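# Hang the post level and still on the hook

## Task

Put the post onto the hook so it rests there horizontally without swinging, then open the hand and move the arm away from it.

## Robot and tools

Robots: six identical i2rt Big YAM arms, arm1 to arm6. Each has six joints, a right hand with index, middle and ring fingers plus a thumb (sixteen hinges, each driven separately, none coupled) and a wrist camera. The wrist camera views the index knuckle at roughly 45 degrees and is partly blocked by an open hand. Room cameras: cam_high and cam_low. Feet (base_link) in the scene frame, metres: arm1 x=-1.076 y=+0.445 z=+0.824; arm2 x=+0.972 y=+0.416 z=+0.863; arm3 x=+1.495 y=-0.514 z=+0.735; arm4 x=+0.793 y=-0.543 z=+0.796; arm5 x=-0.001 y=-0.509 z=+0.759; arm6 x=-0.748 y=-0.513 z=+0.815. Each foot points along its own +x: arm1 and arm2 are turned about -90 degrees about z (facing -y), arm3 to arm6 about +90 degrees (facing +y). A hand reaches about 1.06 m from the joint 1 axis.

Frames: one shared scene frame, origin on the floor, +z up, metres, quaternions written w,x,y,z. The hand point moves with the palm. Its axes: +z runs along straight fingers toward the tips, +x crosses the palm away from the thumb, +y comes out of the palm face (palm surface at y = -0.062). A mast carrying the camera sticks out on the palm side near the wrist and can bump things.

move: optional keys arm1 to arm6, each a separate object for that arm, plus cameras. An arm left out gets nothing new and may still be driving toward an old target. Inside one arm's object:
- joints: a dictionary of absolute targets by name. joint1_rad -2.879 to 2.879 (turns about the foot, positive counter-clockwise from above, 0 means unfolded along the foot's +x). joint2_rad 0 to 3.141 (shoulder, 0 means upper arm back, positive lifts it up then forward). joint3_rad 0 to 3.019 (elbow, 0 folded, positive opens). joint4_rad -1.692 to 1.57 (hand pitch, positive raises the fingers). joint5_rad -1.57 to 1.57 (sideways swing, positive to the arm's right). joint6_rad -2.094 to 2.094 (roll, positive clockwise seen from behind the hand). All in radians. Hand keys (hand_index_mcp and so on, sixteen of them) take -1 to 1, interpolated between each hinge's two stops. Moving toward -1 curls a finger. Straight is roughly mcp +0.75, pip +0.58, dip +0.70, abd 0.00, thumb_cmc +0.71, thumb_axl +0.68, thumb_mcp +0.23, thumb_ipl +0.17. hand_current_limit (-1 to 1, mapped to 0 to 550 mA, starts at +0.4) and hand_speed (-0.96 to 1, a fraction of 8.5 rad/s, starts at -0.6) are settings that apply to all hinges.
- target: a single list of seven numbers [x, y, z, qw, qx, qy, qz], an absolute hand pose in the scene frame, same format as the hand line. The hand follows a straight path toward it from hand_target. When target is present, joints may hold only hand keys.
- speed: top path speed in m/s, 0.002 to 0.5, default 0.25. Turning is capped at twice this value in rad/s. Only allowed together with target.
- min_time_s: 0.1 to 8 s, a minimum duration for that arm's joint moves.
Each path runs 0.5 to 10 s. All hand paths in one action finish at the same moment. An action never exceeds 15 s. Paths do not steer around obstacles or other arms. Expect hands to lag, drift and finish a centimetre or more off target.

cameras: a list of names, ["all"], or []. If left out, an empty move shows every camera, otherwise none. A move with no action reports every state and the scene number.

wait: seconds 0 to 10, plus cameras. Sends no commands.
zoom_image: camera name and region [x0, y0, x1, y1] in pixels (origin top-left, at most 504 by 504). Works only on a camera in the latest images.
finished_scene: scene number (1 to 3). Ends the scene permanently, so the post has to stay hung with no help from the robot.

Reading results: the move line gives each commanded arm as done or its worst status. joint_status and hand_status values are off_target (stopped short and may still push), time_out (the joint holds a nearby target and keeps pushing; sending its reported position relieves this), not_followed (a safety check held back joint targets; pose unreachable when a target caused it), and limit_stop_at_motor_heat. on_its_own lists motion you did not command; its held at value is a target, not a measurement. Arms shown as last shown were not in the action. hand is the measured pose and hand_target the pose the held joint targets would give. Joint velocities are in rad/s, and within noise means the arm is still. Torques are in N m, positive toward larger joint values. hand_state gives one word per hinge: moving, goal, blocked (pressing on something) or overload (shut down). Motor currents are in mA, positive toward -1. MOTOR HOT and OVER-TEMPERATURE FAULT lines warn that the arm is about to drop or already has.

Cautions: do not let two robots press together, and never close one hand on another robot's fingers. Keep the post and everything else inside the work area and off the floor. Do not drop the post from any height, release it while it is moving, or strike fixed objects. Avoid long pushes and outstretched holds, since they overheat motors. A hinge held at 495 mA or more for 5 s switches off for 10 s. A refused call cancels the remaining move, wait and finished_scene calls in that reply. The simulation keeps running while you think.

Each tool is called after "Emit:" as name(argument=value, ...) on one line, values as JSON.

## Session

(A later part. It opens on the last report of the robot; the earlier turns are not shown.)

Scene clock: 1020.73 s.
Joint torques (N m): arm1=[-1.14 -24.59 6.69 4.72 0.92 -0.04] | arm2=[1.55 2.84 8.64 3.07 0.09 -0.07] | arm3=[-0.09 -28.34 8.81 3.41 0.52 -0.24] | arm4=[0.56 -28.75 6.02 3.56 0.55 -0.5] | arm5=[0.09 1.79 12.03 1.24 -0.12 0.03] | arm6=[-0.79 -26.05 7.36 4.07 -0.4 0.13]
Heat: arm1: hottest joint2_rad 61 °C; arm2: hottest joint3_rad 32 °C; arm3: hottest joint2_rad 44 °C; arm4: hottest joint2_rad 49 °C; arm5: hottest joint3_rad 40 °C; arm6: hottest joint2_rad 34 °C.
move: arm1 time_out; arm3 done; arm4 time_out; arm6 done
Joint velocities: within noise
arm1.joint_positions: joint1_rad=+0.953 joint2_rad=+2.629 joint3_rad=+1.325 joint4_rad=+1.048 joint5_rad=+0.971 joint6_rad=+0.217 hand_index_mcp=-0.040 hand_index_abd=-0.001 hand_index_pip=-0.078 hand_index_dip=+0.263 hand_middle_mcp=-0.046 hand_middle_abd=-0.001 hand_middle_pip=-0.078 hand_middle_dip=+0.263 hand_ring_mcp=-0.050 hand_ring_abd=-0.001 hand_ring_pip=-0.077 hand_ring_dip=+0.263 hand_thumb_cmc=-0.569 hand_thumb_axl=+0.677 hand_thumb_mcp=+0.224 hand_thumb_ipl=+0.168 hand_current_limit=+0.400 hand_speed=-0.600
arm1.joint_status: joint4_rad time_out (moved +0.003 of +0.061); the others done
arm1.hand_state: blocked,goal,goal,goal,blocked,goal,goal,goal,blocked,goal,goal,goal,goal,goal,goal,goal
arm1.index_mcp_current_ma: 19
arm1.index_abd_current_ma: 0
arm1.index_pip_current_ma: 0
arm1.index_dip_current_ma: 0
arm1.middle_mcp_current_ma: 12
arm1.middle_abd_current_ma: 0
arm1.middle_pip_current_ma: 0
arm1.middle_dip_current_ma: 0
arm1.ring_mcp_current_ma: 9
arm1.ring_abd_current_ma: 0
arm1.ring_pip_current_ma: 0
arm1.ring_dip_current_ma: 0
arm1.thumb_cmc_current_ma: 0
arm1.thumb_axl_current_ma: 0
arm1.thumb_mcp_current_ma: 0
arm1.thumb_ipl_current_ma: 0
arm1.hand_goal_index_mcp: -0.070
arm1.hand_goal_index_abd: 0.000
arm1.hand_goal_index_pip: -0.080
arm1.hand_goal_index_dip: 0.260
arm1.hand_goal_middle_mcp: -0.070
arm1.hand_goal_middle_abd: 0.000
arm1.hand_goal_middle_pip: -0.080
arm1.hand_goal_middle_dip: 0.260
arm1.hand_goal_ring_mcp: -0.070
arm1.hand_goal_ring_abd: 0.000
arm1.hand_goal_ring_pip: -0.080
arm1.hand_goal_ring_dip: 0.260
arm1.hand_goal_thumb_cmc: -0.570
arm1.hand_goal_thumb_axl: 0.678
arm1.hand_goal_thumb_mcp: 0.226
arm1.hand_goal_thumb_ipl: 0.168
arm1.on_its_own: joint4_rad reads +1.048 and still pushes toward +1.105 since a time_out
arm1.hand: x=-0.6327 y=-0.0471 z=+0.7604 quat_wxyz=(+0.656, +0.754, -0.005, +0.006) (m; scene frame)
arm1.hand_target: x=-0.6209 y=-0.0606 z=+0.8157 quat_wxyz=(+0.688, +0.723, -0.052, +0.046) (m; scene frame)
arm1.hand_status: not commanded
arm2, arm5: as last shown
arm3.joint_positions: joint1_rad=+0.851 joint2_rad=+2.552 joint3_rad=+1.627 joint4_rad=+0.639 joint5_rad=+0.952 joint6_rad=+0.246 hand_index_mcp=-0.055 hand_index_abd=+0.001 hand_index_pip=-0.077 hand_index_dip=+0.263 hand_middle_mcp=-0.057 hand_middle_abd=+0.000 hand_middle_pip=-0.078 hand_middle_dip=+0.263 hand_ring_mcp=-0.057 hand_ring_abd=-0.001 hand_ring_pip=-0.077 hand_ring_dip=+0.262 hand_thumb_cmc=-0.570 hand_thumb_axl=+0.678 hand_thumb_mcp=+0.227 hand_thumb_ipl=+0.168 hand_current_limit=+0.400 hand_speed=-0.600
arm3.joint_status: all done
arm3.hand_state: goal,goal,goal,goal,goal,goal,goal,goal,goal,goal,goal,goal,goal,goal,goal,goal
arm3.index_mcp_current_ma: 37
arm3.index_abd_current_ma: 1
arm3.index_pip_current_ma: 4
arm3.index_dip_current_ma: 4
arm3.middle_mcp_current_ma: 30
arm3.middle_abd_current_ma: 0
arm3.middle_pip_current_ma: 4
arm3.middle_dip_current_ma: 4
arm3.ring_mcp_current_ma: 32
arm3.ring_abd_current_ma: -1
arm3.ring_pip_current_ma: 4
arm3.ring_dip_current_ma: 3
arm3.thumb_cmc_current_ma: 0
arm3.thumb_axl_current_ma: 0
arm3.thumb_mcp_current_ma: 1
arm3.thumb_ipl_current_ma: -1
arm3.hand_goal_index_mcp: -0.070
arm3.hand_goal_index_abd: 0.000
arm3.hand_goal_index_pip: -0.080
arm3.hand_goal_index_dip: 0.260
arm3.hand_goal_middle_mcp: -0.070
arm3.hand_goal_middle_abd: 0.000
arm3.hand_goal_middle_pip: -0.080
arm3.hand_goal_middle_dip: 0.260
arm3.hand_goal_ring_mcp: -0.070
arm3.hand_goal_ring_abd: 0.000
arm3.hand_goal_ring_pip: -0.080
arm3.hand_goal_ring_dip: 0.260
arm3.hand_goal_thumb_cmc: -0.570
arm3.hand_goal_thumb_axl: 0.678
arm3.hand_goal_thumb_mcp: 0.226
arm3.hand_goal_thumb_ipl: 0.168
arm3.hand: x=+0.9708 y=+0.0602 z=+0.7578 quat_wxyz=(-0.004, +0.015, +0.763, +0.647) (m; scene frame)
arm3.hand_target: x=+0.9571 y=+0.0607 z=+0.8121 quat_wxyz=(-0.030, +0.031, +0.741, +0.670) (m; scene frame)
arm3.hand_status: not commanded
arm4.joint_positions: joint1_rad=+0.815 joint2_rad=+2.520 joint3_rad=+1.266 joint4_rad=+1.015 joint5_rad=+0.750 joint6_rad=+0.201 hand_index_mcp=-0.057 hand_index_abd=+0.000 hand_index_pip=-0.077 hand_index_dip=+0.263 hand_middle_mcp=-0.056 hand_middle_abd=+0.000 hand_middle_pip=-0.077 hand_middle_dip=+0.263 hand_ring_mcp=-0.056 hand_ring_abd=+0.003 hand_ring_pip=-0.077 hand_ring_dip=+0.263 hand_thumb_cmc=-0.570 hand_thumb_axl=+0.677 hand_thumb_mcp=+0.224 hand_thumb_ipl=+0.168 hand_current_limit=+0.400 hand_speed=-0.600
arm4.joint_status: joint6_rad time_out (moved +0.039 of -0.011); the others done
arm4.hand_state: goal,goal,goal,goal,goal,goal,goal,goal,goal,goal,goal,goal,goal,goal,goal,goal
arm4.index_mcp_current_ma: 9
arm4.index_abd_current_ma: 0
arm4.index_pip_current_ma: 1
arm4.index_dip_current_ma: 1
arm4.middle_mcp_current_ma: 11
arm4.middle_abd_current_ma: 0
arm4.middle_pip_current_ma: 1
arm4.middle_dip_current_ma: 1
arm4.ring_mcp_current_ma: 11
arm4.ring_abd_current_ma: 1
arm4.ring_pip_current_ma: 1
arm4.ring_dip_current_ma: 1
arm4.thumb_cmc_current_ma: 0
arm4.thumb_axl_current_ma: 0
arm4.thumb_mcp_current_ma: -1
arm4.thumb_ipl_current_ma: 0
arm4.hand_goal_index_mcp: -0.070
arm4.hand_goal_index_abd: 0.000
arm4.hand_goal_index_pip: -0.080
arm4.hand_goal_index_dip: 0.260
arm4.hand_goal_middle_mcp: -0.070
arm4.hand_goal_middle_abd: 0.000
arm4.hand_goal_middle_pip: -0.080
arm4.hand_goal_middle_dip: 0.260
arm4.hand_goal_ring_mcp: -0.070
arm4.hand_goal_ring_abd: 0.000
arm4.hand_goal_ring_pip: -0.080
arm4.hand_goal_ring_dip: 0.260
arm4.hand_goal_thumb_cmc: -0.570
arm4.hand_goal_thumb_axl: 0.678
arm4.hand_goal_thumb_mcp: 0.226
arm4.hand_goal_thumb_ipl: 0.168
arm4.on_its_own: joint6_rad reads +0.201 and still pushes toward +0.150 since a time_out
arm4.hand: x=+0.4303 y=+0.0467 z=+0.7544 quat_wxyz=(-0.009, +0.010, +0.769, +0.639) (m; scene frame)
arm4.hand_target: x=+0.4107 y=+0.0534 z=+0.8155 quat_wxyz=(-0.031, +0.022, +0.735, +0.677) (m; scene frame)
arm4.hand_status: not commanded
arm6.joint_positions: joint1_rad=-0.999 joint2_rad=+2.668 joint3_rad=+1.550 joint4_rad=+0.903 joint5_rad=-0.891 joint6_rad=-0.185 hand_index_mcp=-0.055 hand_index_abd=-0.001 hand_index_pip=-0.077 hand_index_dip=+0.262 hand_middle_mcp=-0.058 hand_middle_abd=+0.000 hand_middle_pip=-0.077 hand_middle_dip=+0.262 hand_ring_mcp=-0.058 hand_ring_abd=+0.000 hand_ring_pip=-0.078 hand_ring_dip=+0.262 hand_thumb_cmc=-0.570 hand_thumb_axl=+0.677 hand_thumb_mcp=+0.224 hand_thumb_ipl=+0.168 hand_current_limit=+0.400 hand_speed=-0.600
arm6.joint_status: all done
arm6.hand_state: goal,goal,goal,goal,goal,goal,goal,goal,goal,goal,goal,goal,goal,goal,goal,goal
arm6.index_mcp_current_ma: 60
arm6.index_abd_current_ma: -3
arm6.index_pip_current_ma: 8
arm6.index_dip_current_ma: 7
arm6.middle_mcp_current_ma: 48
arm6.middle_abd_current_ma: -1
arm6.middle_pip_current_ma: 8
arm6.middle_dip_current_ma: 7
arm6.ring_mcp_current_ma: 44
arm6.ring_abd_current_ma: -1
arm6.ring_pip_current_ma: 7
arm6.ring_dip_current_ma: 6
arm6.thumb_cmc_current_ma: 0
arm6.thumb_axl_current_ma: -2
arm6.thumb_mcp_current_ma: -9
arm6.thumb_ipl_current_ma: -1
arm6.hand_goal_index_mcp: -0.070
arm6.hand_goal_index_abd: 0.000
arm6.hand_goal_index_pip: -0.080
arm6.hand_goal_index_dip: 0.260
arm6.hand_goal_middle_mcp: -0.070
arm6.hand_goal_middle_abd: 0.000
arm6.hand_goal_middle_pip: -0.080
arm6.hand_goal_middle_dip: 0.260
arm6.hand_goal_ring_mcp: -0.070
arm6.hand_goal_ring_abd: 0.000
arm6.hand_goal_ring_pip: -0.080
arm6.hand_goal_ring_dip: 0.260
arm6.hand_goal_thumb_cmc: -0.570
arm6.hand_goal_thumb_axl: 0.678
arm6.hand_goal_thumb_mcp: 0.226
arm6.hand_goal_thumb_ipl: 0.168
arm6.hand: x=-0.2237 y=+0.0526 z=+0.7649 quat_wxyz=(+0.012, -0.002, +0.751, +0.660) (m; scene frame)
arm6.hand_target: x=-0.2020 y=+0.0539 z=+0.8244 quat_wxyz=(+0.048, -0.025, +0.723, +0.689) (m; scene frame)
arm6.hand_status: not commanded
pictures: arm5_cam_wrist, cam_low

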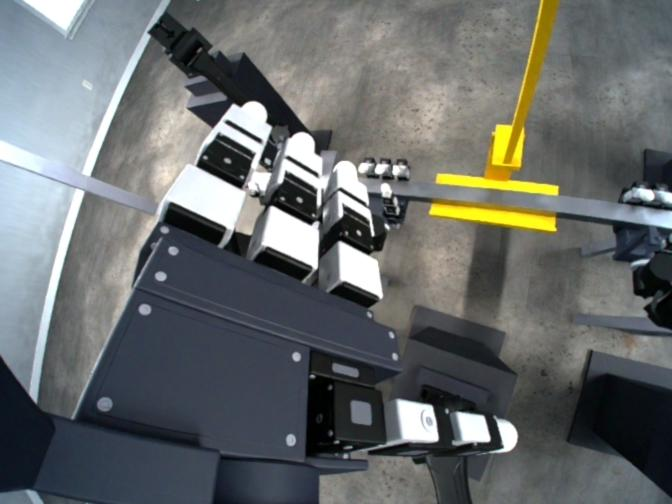

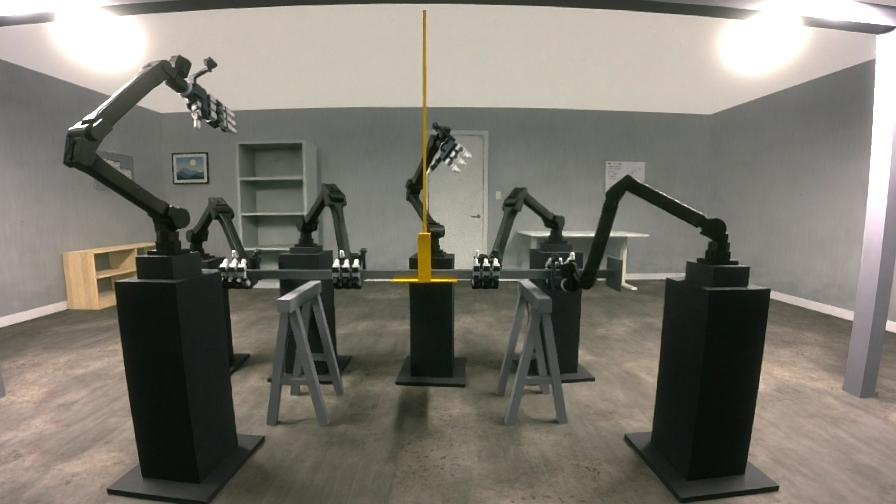

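Emit:
move(arm1={"target": [-0.634, -0.047, 0.733, 0.656, 0.755, 0, 0], "speed": 0.04}, arm3={"target": [0.968, 0.057, 0.733, 0, 0, 0.757, 0.653], "speed": 0.04}, arm4={"target": [0.426, 0.048, 0.733, 0, 0, 0.757, 0.653], "speed": 0.04}, arm6={"target": [-0.221, 0.053, 0.735, 0, 0, 0.757, 0.653], "speed": 0.04})

Emit:
move(arm1={"joints": {"hand_index_mcp": 0.45, "hand_middle_mcp": 0.45, "hand_ring_mcp": 0.45, "hand_index_pip": 0.2, "hand_middle_pip": 0.2, "hand_ring_pip": 0.2}}, arm3={"joints": {"hand_index_mcp": 0.45, "hand_middle_mcp": 0.45, "hand_ring_mcp": 0.45, "hand_index_pip": 0.2, "hand_middle_pip": 0.2, "hand_ring_pip": 0.2}}, arm4={"joints": {"hand_index_mcp": 0.45, "hand_middle_mcp": 0.45, "hand_ring_mcp": 0.45, "hand_index_pip": 0.2, "hand_middle_pip": 0.2, "hand_ring_pip": 0.2}}, arm6={"joints": {"hand_index_mcp": 0.45, "hand_middle_mcp": 0.45, "hand_ring_mcp": 0.45, "hand_index_pip": 0.2, "hand_middle_pip": 0.2, "hand_ring_pip": 0.2}}, cameras=["cam_low"])

Emit:
zoom_image(camera="cam_low", region=[380, 180, 500, 300])

Scene clock: 1035.30 s.
Joint torques (N m): arm1=[-0.56 -18.32 4.66 2.84 0.3 -0.05] | arm2=[1.55 2.84 8.65 3.06 0.08 -0.07] | arm3=[-0.67 -23.06 8.05 2.67 0.21 -0.09] | arm4=[-0.26 -20.19 5.7 2.15 0.16 -0.08] | arm5=[-0.09 1.67 11.99 1.21 -0.14 0.03] | arm6=[-0.09 -20.6 6.49 1.95 -0.32 -0.17]
Heat: arm1: hottest joint2_rad 57 °C; arm2: hottest joint3_rad 32 °C; arm3: hottest joint2_rad 41 °C; arm4: hottest joint2_rad 44 °C; arm5: hottest joint3_rad 40 °C; arm6: hottest joint2_rad 34 °C.
move: arm1 done; arm3 done; arm4 off_target; arm6 done
Joint velocities: within noise
arm1.joint_positions: joint1_rad=+0.953 joint2_rad=+2.677 joint3_rad=+1.345 joint4_rad=+1.058 joint5_rad=+0.973 joint6_rad=+0.214 hand_index_mcp=-0.055 hand_index_abd=-0.001 hand_index_pip=-0.078 hand_index_dip=+0.263 hand_middle_mcp=-0.057 hand_middle_abd=-0.001 hand_middle_pip=-0.078 hand_middle_dip=+0.263 hand_ring_mcp=-0.055 hand_ring_abd=-0.001 hand_ring_pip=-0.077 hand_ring_dip=+0.263 hand_thumb_cmc=-0.569 hand_thumb_axl=+0.677 hand_thumb_mcp=+0.224 hand_thumb_ipl=+0.168 hand_current_limit=+0.400 hand_speed=-0.600
arm1.joint_status: not commanded
arm1.hand_state: goal,goal,goal,goal,goal,goal,goal,goal,goal,goal,goal,goal,goal,goal,goal,goal
arm1.index_mcp_current_ma: 5
arm1.index_abd_current_ma: 0
arm1.index_pip_current_ma: 0
arm1.index_dip_current_ma: 0
arm1.middle_mcp_current_ma: 4
arm1.middle_abd_current_ma: 0
arm1.middle_pip_current_ma: 0
arm1.middle_dip_current_ma: 0
arm1.ring_mcp_current_ma: 5
arm1.ring_abd_current_ma: 0
arm1.ring_pip_current_ma: 0
arm1.ring_dip_current_ma: 0
arm1.thumb_cmc_current_ma: 0
arm1.thumb_axl_current_ma: 0
arm1.thumb_mcp_current_ma: 0
arm1.thumb_ipl_current_ma: 0
arm1.hand_goal_index_mcp: -0.070
arm1.hand_goal_index_abd: 0.000
arm1.hand_goal_index_pip: -0.080
arm1.hand_goal_index_dip: 0.260
arm1.hand_goal_middle_mcp: -0.070
arm1.hand_goal_middle_abd: 0.000
arm1.hand_goal_middle_pip: -0.080
arm1.hand_goal_middle_dip: 0.260
arm1.hand_goal_ring_mcp: -0.070
arm1.hand_goal_ring_abd: 0.000
arm1.hand_goal_ring_pip: -0.080
arm1.hand_goal_ring_dip: 0.260
arm1.hand_goal_thumb_cmc: -0.570
arm1.hand_goal_thumb_axl: 0.678
arm1.hand_goal_thumb_mcp: 0.226
arm1.hand_goal_thumb_ipl: 0.168
arm1.hand: x=-0.6358 y=-0.0450 z=+0.7376 quat_wxyz=(+0.653, +0.757, +0.001, -0.001) (m; scene frame)
arm1.hand_target: x=-0.6341 y=-0.0469 z=+0.7332 quat_wxyz=(+0.656, +0.755, +0.000, +0.000) (m; scene frame)
arm1.hand_status: done (0.005 m and 0.5 deg from the pose sent, 0.027 m and 0.9 deg at the start)
arm2, arm5: as last shown
arm3.joint_positions: joint1_rad=+0.851 joint2_rad=+2.597 joint3_rad=+1.627 joint4_rad=+0.692 joint5_rad=+0.948 joint6_rad=+0.210 hand_index_mcp=-0.055 hand_index_abd=+0.001 hand_index_pip=-0.077 hand_index_dip=+0.263 hand_middle_mcp=-0.057 hand_middle_abd=+0.000 hand_middle_pip=-0.078 hand_middle_dip=+0.263 hand_ring_mcp=-0.057 hand_ring_abd=-0.001 hand_ring_pip=-0.077 hand_ring_dip=+0.262 hand_thumb_cmc=-0.570 hand_thumb_axl=+0.678 hand_thumb_mcp=+0.227 hand_thumb_ipl=+0.168 hand_current_limit=+0.400 hand_speed=-0.600
arm3.joint_status: not commanded
arm3.hand_state: goal,goal,goal,goal,goal,goal,goal,goal,goal,goal,goal,goal,goal,goal,goal,goal
arm3.index_mcp_current_ma: 37
arm3.index_abd_current_ma: 1
arm3.index_pip_current_ma: 4
arm3.index_dip_current_ma: 4
arm3.middle_mcp_current_ma: 30
arm3.middle_abd_current_ma: 0
arm3.middle_pip_current_ma: 4
arm3.middle_dip_current_ma: 4
arm3.ring_mcp_current_ma: 32
arm3.ring_abd_current_ma: -1
arm3.ring_pip_current_ma: 4
arm3.ring_dip_current_ma: 3
arm3.thumb_cmc_current_ma: 0
arm3.thumb_axl_current_ma: 0
arm3.thumb_mcp_current_ma: 1
arm3.thumb_ipl_current_ma: -1
arm3.hand_goal_index_mcp: -0.070
arm3.hand_goal_index_abd: 0.000
arm3.hand_goal_index_pip: -0.080
arm3.hand_goal_index_dip: 0.260
arm3.hand_goal_middle_mcp: -0.070
arm3.hand_goal_middle_abd: 0.000
arm3.hand_goal_middle_pip: -0.080
arm3.hand_goal_middle_dip: 0.260
arm3.hand_goal_ring_mcp: -0.070
arm3.hand_goal_ring_abd: 0.000
arm3.hand_goal_ring_pip: -0.080
arm3.hand_goal_ring_dip: 0.260
arm3.hand_goal_thumb_cmc: -0.570
arm3.hand_goal_thumb_axl: 0.678
arm3.hand_goal_thumb_mcp: 0.226
arm3.hand_goal_thumb_ipl: 0.168
arm3.hand: x=+0.9729 y=+0.0562 z=+0.7335 quat_wxyz=(+0.003, +0.002, +0.762, +0.648) (m; scene frame)
arm3.hand_target: x=+0.9680 y=+0.0569 z=+0.7332 quat_wxyz=(+0.000, +0.000, +0.757, +0.653) (m; scene frame)
arm3.hand_status: done (0.005 m and 0.9 deg from the pose sent, 0.025 m and 2.0 deg at the start)
arm4.joint_positions: joint1_rad=+0.815 joint2_rad=+2.561 joint3_rad=+1.298 joint4_rad=+1.079 joint5_rad=+0.756 joint6_rad=+0.146 hand_index_mcp=-0.057 hand_index_abd=+0.000 hand_index_pip=-0.077 hand_index_dip=+0.263 hand_middle_mcp=-0.056 hand_middle_abd=+0.000 hand_middle_pip=-0.077 hand_middle_dip=+0.263 hand_ring_mcp=-0.056 hand_ring_abd=+0.003 hand_ring_pip=-0.077 hand_ring_dip=+0.263 hand_thumb_cmc=-0.570 hand_thumb_axl=+0.677 hand_thumb_mcp=+0.224 hand_thumb_ipl=+0.168 hand_current_limit=+0.400 hand_speed=-0.600
arm4.joint_status: not commanded
arm4.hand_state: goal,goal,goal,goal,goal,goal,goal,goal,goal,goal,goal,goal,goal,goal,goal,goal
arm4.index_mcp_current_ma: 9
arm4.index_abd_current_ma: 0
arm4.index_pip_current_ma: 1
arm4.index_dip_current_ma: 1
arm4.middle_mcp_current_ma: 11
arm4.middle_abd_current_ma: 0
arm4.middle_pip_current_ma: 1
arm4.middle_dip_current_ma: 1
arm4.ring_mcp_current_ma: 11
arm4.ring_abd_current_ma: 1
arm4.ring_pip_current_ma: 1
arm4.ring_dip_current_ma: 1
arm4.thumb_cmc_current_ma: 0
arm4.thumb_axl_current_ma: 0
arm4.thumb_mcp_current_ma: -1
arm4.thumb_ipl_current_ma: 0
arm4.hand_goal_index_mcp: -0.070
arm4.hand_goal_index_abd: 0.000
arm4.hand_goal_index_pip: -0.080
arm4.hand_goal_index_dip: 0.260
arm4.hand_goal_middle_mcp: -0.070
arm4.hand_goal_middle_abd: 0.000
arm4.hand_goal_middle_pip: -0.080
arm4.hand_goal_middle_dip: 0.260
arm4.hand_goal_ring_mcp: -0.070
arm4.hand_goal_ring_abd: 0.000
arm4.hand_goal_ring_pip: -0.080
arm4.hand_goal_ring_dip: 0.260
arm4.hand_goal_thumb_cmc: -0.570
arm4.hand_goal_thumb_axl: 0.678
arm4.hand_goal_thumb_mcp: 0.226
arm4.hand_goal_thumb_ipl: 0.168
arm4.hand: x=+0.4262 y=+0.0473 z=+0.7507 quat_wxyz=(-0.003, +0.004, +0.756, +0.654) (m; scene frame)
arm4.hand_target: x=+0.4264 y=+0.0474 z=+0.7333 quat_wxyz=(+0.000, +0.000, +0.757, +0.653) (m; scene frame)
arm4.hand_status: off_target (0.018 m and 0.6 deg from the pose sent, 0.022 m and 2.7 deg at the start)
arm6.joint_positions: joint1_rad=-0.999 joint2_rad=+2.713 joint3_rad=+1.569 joint4_rad=+0.885 joint5_rad=-0.905 joint6_rad=-0.185 hand_index_mcp=-0.056 hand_index_abd=-0.001 hand_index_pip=-0.077 hand_index_dip=+0.262 hand_middle_mcp=-0.058 hand_middle_abd=+0.000 hand_middle_pip=-0.077 hand_middle_dip=+0.262 hand_ring_mcp=-0.058 hand_ring_abd=+0.000 hand_ring_pip=-0.078 hand_ring_dip=+0.262 hand_thumb_cmc=-0.570 hand_thumb_axl=+0.677 hand_thumb_mcp=+0.224 hand_thumb_ipl=+0.168 hand_current_limit=+0.400 hand_speed=-0.600
arm6.joint_status: not commanded
arm6.hand_state: goal,goal,goal,goal,goal,goal,goal,goal,goal,goal,goal,goal,goal,goal,goal,goal
arm6.index_mcp_current_ma: 53
arm6.index_abd_current_ma: -3
arm6.index_pip_current_ma: 8
arm6.index_dip_current_ma: 7
arm6.middle_mcp_current_ma: 48
arm6.middle_abd_current_ma: -1
arm6.middle_pip_current_ma: 8
arm6.middle_dip_current_ma: 7
arm6.ring_mcp_current_ma: 44
arm6.ring_abd_current_ma: -1
arm6.ring_pip_current_ma: 7
arm6.ring_dip_current_ma: 6
arm6.thumb_cmc_current_ma: 0
arm6.thumb_axl_current_ma: -2
arm6.thumb_mcp_current_ma: -9
arm6.thumb_ipl_current_ma: -1
arm6.hand_goal_index_mcp: -0.070
arm6.hand_goal_index_abd: 0.000
arm6.hand_goal_index_pip: -0.080
arm6.hand_goal_index_dip: 0.260
arm6.hand_goal_middle_mcp: -0.070
arm6.hand_goal_middle_abd: 0.000
arm6.hand_goal_middle_pip: -0.080
arm6.hand_goal_middle_dip: 0.260
arm6.hand_goal_ring_mcp: -0.070
arm6.hand_goal_ring_abd: 0.000
arm6.hand_goal_ring_pip: -0.080
arm6.hand_goal_ring_dip: 0.260
arm6.hand_goal_thumb_cmc: -0.570
arm6.hand_goal_thumb_axl: 0.678
arm6.hand_goal_thumb_mcp: 0.226
arm6.hand_goal_thumb_ipl: 0.168
arm6.hand: x=-0.2279 y=+0.0515 z=+0.7357 quat_wxyz=(-0.006, +0.005, +0.759, +0.651) (m; scene frame)
arm6.hand_target: x=-0.2212 y=+0.0528 z=+0.7350 quat_wxyz=(+0.000, +0.000, +0.757, +0.653) (m; scene frame)
arm6.hand_status: done (0.007 m and 0.9 deg from the pose sent, 0.030 m and 1.8 deg at the start)
pictures: none

Scene clock: 1036.13 s.
Joint torques (N m): arm1=[-0.56 -18.55 4.63 2.88 0.33 -0.04] | arm2=[1.49 2.84 8.65 3.07 0.08 -0.07] | arm3=[-0.67 -22.89 8.08 2.67 0.25 -0.09] | arm4=[-0.26 -20.31 5.75 2.17 0.17 -0.08] | arm5=[-0.15 1.73 12 1.21 -0.15 0.01] | arm6=[0.03 -20.54 6.49 2.03 -0.32 -0.19]
Heat: arm1: hottest joint2_rad 57 °C; arm2: hottest joint3_rad 32 °C; arm3: hottest joint2_rad 41 °C; arm4: hottest joint2_rad 44 °C; arm5: hottest joint3_rad 40 °C; arm6: hottest joint2_rad 34 °C.
move: arm1 done; arm3 done; arm4 done; arm6 done
Joint velocities: within noise
arm1.joint_positions: joint1_rad=+0.953 joint2_rad=+2.677 joint3_rad=+1.345 joint4_rad=+1.058 joint5_rad=+0.973 joint6_rad=+0.214 hand_index_mcp=+0.458 hand_index_abd=-0.001 hand_index_pip=+0.200 hand_index_dip=+0.263 hand_middle_mcp=+0.457 hand_middle_abd=-0.001 hand_middle_pip=+0.200 hand_middle_dip=+0.263 hand_ring_mcp=+0.458 hand_ring_abd=-0.001 hand_ring_pip=+0.200 hand_ring_dip=+0.263 hand_thumb_cmc=-0.569 hand_thumb_axl=+0.677 hand_thumb_mcp=+0.224 hand_thumb_ipl=+0.168 hand_current_limit=+0.400 hand_speed=-0.600
arm1.joint_status: all done
arm1.hand_state: goal,goal,goal,goal,goal,goal,goal,goal,goal,goal,goal,goal,goal,goal,goal,goal
arm1.index_mcp_current_ma: 2
arm1.index_abd_current_ma: 0
arm1.index_pip_current_ma: 0
arm1.index_dip_current_ma: 0
arm1.middle_mcp_current_ma: 1
arm1.middle_abd_current_ma: 0
arm1.middle_pip_current_ma: 0
arm1.middle_dip_current_ma: 0
arm1.ring_mcp_current_ma: 1
arm1.ring_abd_current_ma: 0
arm1.ring_pip_current_ma: 0
arm1.ring_dip_current_ma: 0
arm1.thumb_cmc_current_ma: 0
arm1.thumb_axl_current_ma: 0
arm1.thumb_mcp_current_ma: 0
arm1.thumb_ipl_current_ma: 0
arm1.hand_goal_index_mcp: 0.450
arm1.hand_goal_index_abd: 0.000
arm1.hand_goal_index_pip: 0.200
arm1.hand_goal_index_dip: 0.260
arm1.hand_goal_middle_mcp: 0.450
arm1.hand_goal_middle_abd: 0.000
arm1.hand_goal_middle_pip: 0.200
arm1.hand_goal_middle_dip: 0.260
arm1.hand_goal_ring_mcp: 0.450
arm1.hand_goal_ring_abd: 0.000
arm1.hand_goal_ring_pip: 0.200
arm1.hand_goal_ring_dip: 0.260
arm1.hand_goal_thumb_cmc: -0.570
arm1.hand_goal_thumb_axl: 0.678
arm1.hand_goal_thumb_mcp: 0.226
arm1.hand_goal_thumb_ipl: 0.168
arm1.hand: x=-0.6358 y=-0.0450 z=+0.7376 quat_wxyz=(+0.653, +0.757, +0.001, -0.001) (m; scene frame)
arm1.hand_target: x=-0.6341 y=-0.0469 z=+0.7332 quat_wxyz=(+0.656, +0.755, +0.000, +0.000) (m; scene frame)
arm1.hand_status: not commanded
arm2, arm5: as last shown
arm3.joint_positions: joint1_rad=+0.851 joint2_rad=+2.597 joint3_rad=+1.627 joint4_rad=+0.692 joint5_rad=+0.947 joint6_rad=+0.210 hand_index_mcp=+0.458 hand_index_abd=+0.001 hand_index_pip=+0.200 hand_index_dip=+0.263 hand_middle_mcp=+0.458 hand_middle_abd=+0.000 hand_middle_pip=+0.200 hand_middle_dip=+0.263 hand_ring_mcp=+0.458 hand_ring_abd=-0.001 hand_ring_pip=+0.200 hand_ring_dip=+0.262 hand_thumb_cmc=-0.570 hand_thumb_axl=+0.678 hand_thumb_mcp=+0.227 hand_thumb_ipl=+0.168 hand_current_limit=+0.400 hand_speed=-0.600
arm3.joint_status: all done
arm3.hand_state: goal,goal,goal,goal,goal,goal,goal,goal,goal,goal,goal,goal,goal,goal,goal,goal
arm3.index_mcp_current_ma: 18
arm3.index_abd_current_ma: 1
arm3.index_pip_current_ma: 0
arm3.index_dip_current_ma: 4
arm3.middle_mcp_current_ma: 17
arm3.middle_abd_current_ma: 0
arm3.middle_pip_current_ma: 0
arm3.middle_dip_current_ma: 4
arm3.ring_mcp_current_ma: 17
arm3.ring_abd_current_ma: -1
arm3.ring_pip_current_ma: 0
arm3.ring_dip_current_ma: 3
arm3.thumb_cmc_current_ma: 0
arm3.thumb_axl_current_ma: 0
arm3.thumb_mcp_current_ma: 1
arm3.thumb_ipl_current_ma: -1
arm3.hand_goal_index_mcp: 0.450
arm3.hand_goal_index_abd: 0.000
arm3.hand_goal_index_pip: 0.200
arm3.hand_goal_index_dip: 0.260
arm3.hand_goal_middle_mcp: 0.450
arm3.hand_goal_middle_abd: 0.000
arm3.hand_goal_middle_pip: 0.200
arm3.hand_goal_middle_dip: 0.260
arm3.hand_goal_ring_mcp: 0.450
arm3.hand_goal_ring_abd: 0.000
arm3.hand_goal_ring_pip: 0.200
arm3.hand_goal_ring_dip: 0.260
arm3.hand_goal_thumb_cmc: -0.570
arm3.hand_goal_thumb_axl: 0.678
arm3.hand_goal_thumb_mcp: 0.226
arm3.hand_goal_thumb_ipl: 0.168
arm3.hand: x=+0.9729 y=+0.0562 z=+0.7333 quat_wxyz=(+0.003, +0.002, +0.761, +0.648) (m; scene frame)
arm3.hand_target: x=+0.9681 y=+0.0569 z=+0.7330 quat_wxyz=(+0.000, +0.000, +0.757, +0.653) (m; scene frame)
arm3.hand_status: not commanded
arm4.joint_positions: joint1_rad=+0.815 joint2_rad=+2.561 joint3_rad=+1.298 joint4_rad=+1.079 joint5_rad=+0.756 joint6_rad=+0.146 hand_index_mcp=+0.458 hand_index_abd=+0.000 hand_index_pip=+0.200 hand_index_dip=+0.263 hand_middle_mcp=+0.458 hand_middle_abd=+0.000 hand_middle_pip=+0.200 hand_middle_dip=+0.263 hand_ring_mcp=+0.457 hand_ring_abd=+0.003 hand_ring_pip=+0.200 hand_ring_dip=+0.263 hand_thumb_cmc=-0.570 hand_thumb_axl=+0.677 hand_thumb_mcp=+0.224 hand_thumb_ipl=+0.168 hand_current_limit=+0.400 hand_speed=-0.600
arm4.joint_status: all done
arm4.hand_state: goal,goal,goal,goal,goal,goal,goal,goal,goal,goal,goal,goal,goal,goal,goal,goal
arm4.index_mcp_current_ma: 5
arm4.index_abd_current_ma: 0
arm4.index_pip_current_ma: 0
arm4.index_dip_current_ma: 1
arm4.middle_mcp_current_ma: 4
arm4.middle_abd_current_ma: 0
arm4.middle_pip_current_ma: 0
arm4.middle_dip_current_ma: 1
arm4.ring_mcp_current_ma: 4
arm4.ring_abd_current_ma: 1
arm4.ring_pip_current_ma: 0
arm4.ring_dip_current_ma: 1
arm4.thumb_cmc_current_ma: 0
arm4.thumb_axl_current_ma: 0
arm4.thumb_mcp_current_ma: -1
arm4.thumb_ipl_current_ma: 0
arm4.hand_goal_index_mcp: 0.450
arm4.hand_goal_index_abd: 0.000
arm4.hand_goal_index_pip: 0.200
arm4.hand_goal_index_dip: 0.260
arm4.hand_goal_middle_mcp: 0.450
arm4.hand_goal_middle_abd: 0.000
arm4.hand_goal_middle_pip: 0.200
arm4.hand_goal_middle_dip: 0.260
arm4.hand_goal_ring_mcp: 0.450
arm4.hand_goal_ring_abd: 0.000
arm4.hand_goal_ring_pip: 0.200
arm4.hand_goal_ring_dip: 0.260
arm4.hand_goal_thumb_cmc: -0.570
arm4.hand_goal_thumb_axl: 0.678
arm4.hand_goal_thumb_mcp: 0.226
arm4.hand_goal_thumb_ipl: 0.168
arm4.hand: x=+0.4263 y=+0.0472 z=+0.7506 quat_wxyz=(-0.003, +0.004, +0.756, +0.654) (m; scene frame)
arm4.hand_target: x=+0.4264 y=+0.0474 z=+0.7333 quat_wxyz=(+0.000, +0.000, +0.757, +0.653) (m; scene frame)
arm4.hand_status: not commanded
arm6.joint_positions: joint1_rad=-0.999 joint2_rad=+2.713 joint3_rad=+1.569 joint4_rad=+0.884 joint5_rad=-0.906 joint6_rad=-0.185 hand_index_mcp=+0.457 hand_index_abd=-0.001 hand_index_pip=+0.200 hand_index_dip=+0.262 hand_middle_mcp=+0.458 hand_middle_abd=+0.000 hand_middle_pip=+0.200 hand_middle_dip=+0.262 hand_ring_mcp=+0.458 hand_ring_abd=+0.000 hand_ring_pip=+0.200 hand_ring_dip=+0.262 hand_thumb_cmc=-0.570 hand_thumb_axl=+0.677 hand_thumb_mcp=+0.224 hand_thumb_ipl=+0.168 hand_current_limit=+0.400 hand_speed=-0.600
arm6.joint_status: all done
arm6.hand_state: goal,goal,goal,goal,goal,goal,goal,goal,goal,goal,goal,goal,goal,goal,goal,goal
arm6.index_mcp_current_ma: 26
arm6.index_abd_current_ma: -3
arm6.index_pip_current_ma: -1
arm6.index_dip_current_ma: 7
arm6.middle_mcp_current_ma: 28
arm6.middle_abd_current_ma: -1
arm6.middle_pip_current_ma: -1
arm6.middle_dip_current_ma: 7
arm6.ring_mcp_current_ma: 28
arm6.ring_abd_current_ma: -1
arm6.ring_pip_current_ma: -1
arm6.ring_dip_current_ma: 6
arm6.thumb_cmc_current_ma: 0
arm6.thumb_axl_current_ma: -2
arm6.thumb_mcp_current_ma: -9
arm6.thumb_ipl_current_ma: -1
arm6.hand_goal_index_mcp: 0.450
arm6.hand_goal_index_abd: 0.000
arm6.hand_goal_index_pip: 0.200
arm6.hand_goal_index_dip: 0.260
arm6.hand_goal_middle_mcp: 0.450
arm6.hand_goal_middle_abd: 0.000
arm6.hand_goal_middle_pip: 0.200
arm6.hand_goal_middle_dip: 0.260
arm6.hand_goal_ring_mcp: 0.450
arm6.hand_goal_ring_abd: 0.000
arm6.hand_goal_ring_pip: 0.200
arm6.hand_goal_ring_dip: 0.260
arm6.hand_goal_thumb_cmc: -0.570
arm6.hand_goal_thumb_axl: 0.678
arm6.hand_goal_thumb_mcp: 0.226
arm6.hand_goal_thumb_ipl: 0.168
arm6.hand: x=-0.2279 y=+0.0515 z=+0.7355 quat_wxyz=(-0.006, +0.005, +0.759, +0.651) (m; scene frame)
arm6.hand_target: x=-0.2212 y=+0.0528 z=+0.7350 quat_wxyz=(+0.000, +0.000, +0.757, +0.653) (m; scene frame)
arm6.hand_status: not commanded
pictures: cam_low

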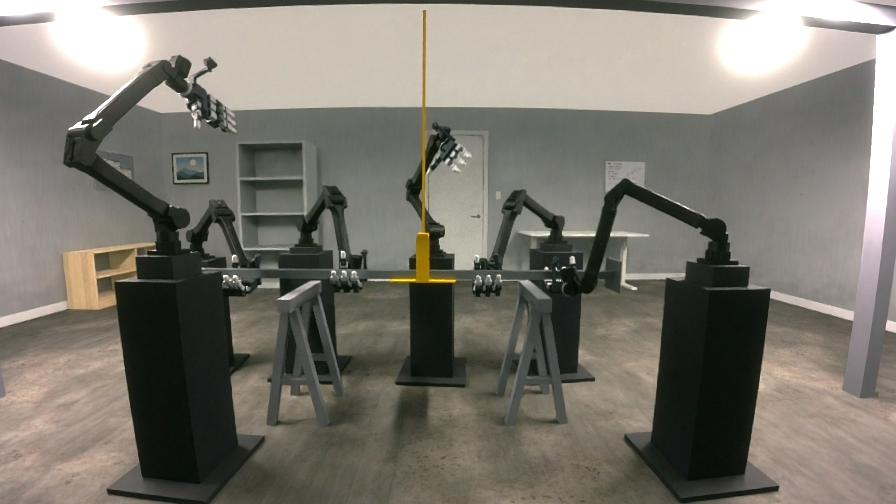

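Scaled by 4.200.

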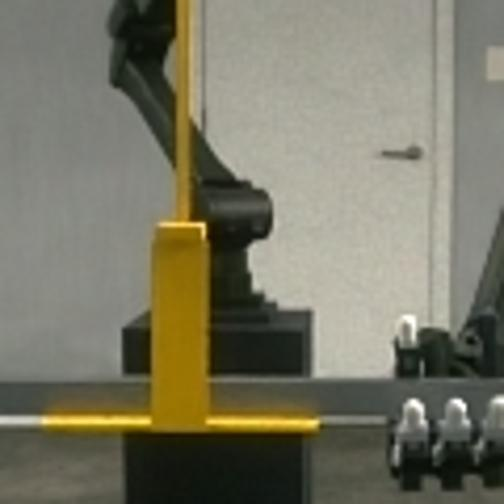

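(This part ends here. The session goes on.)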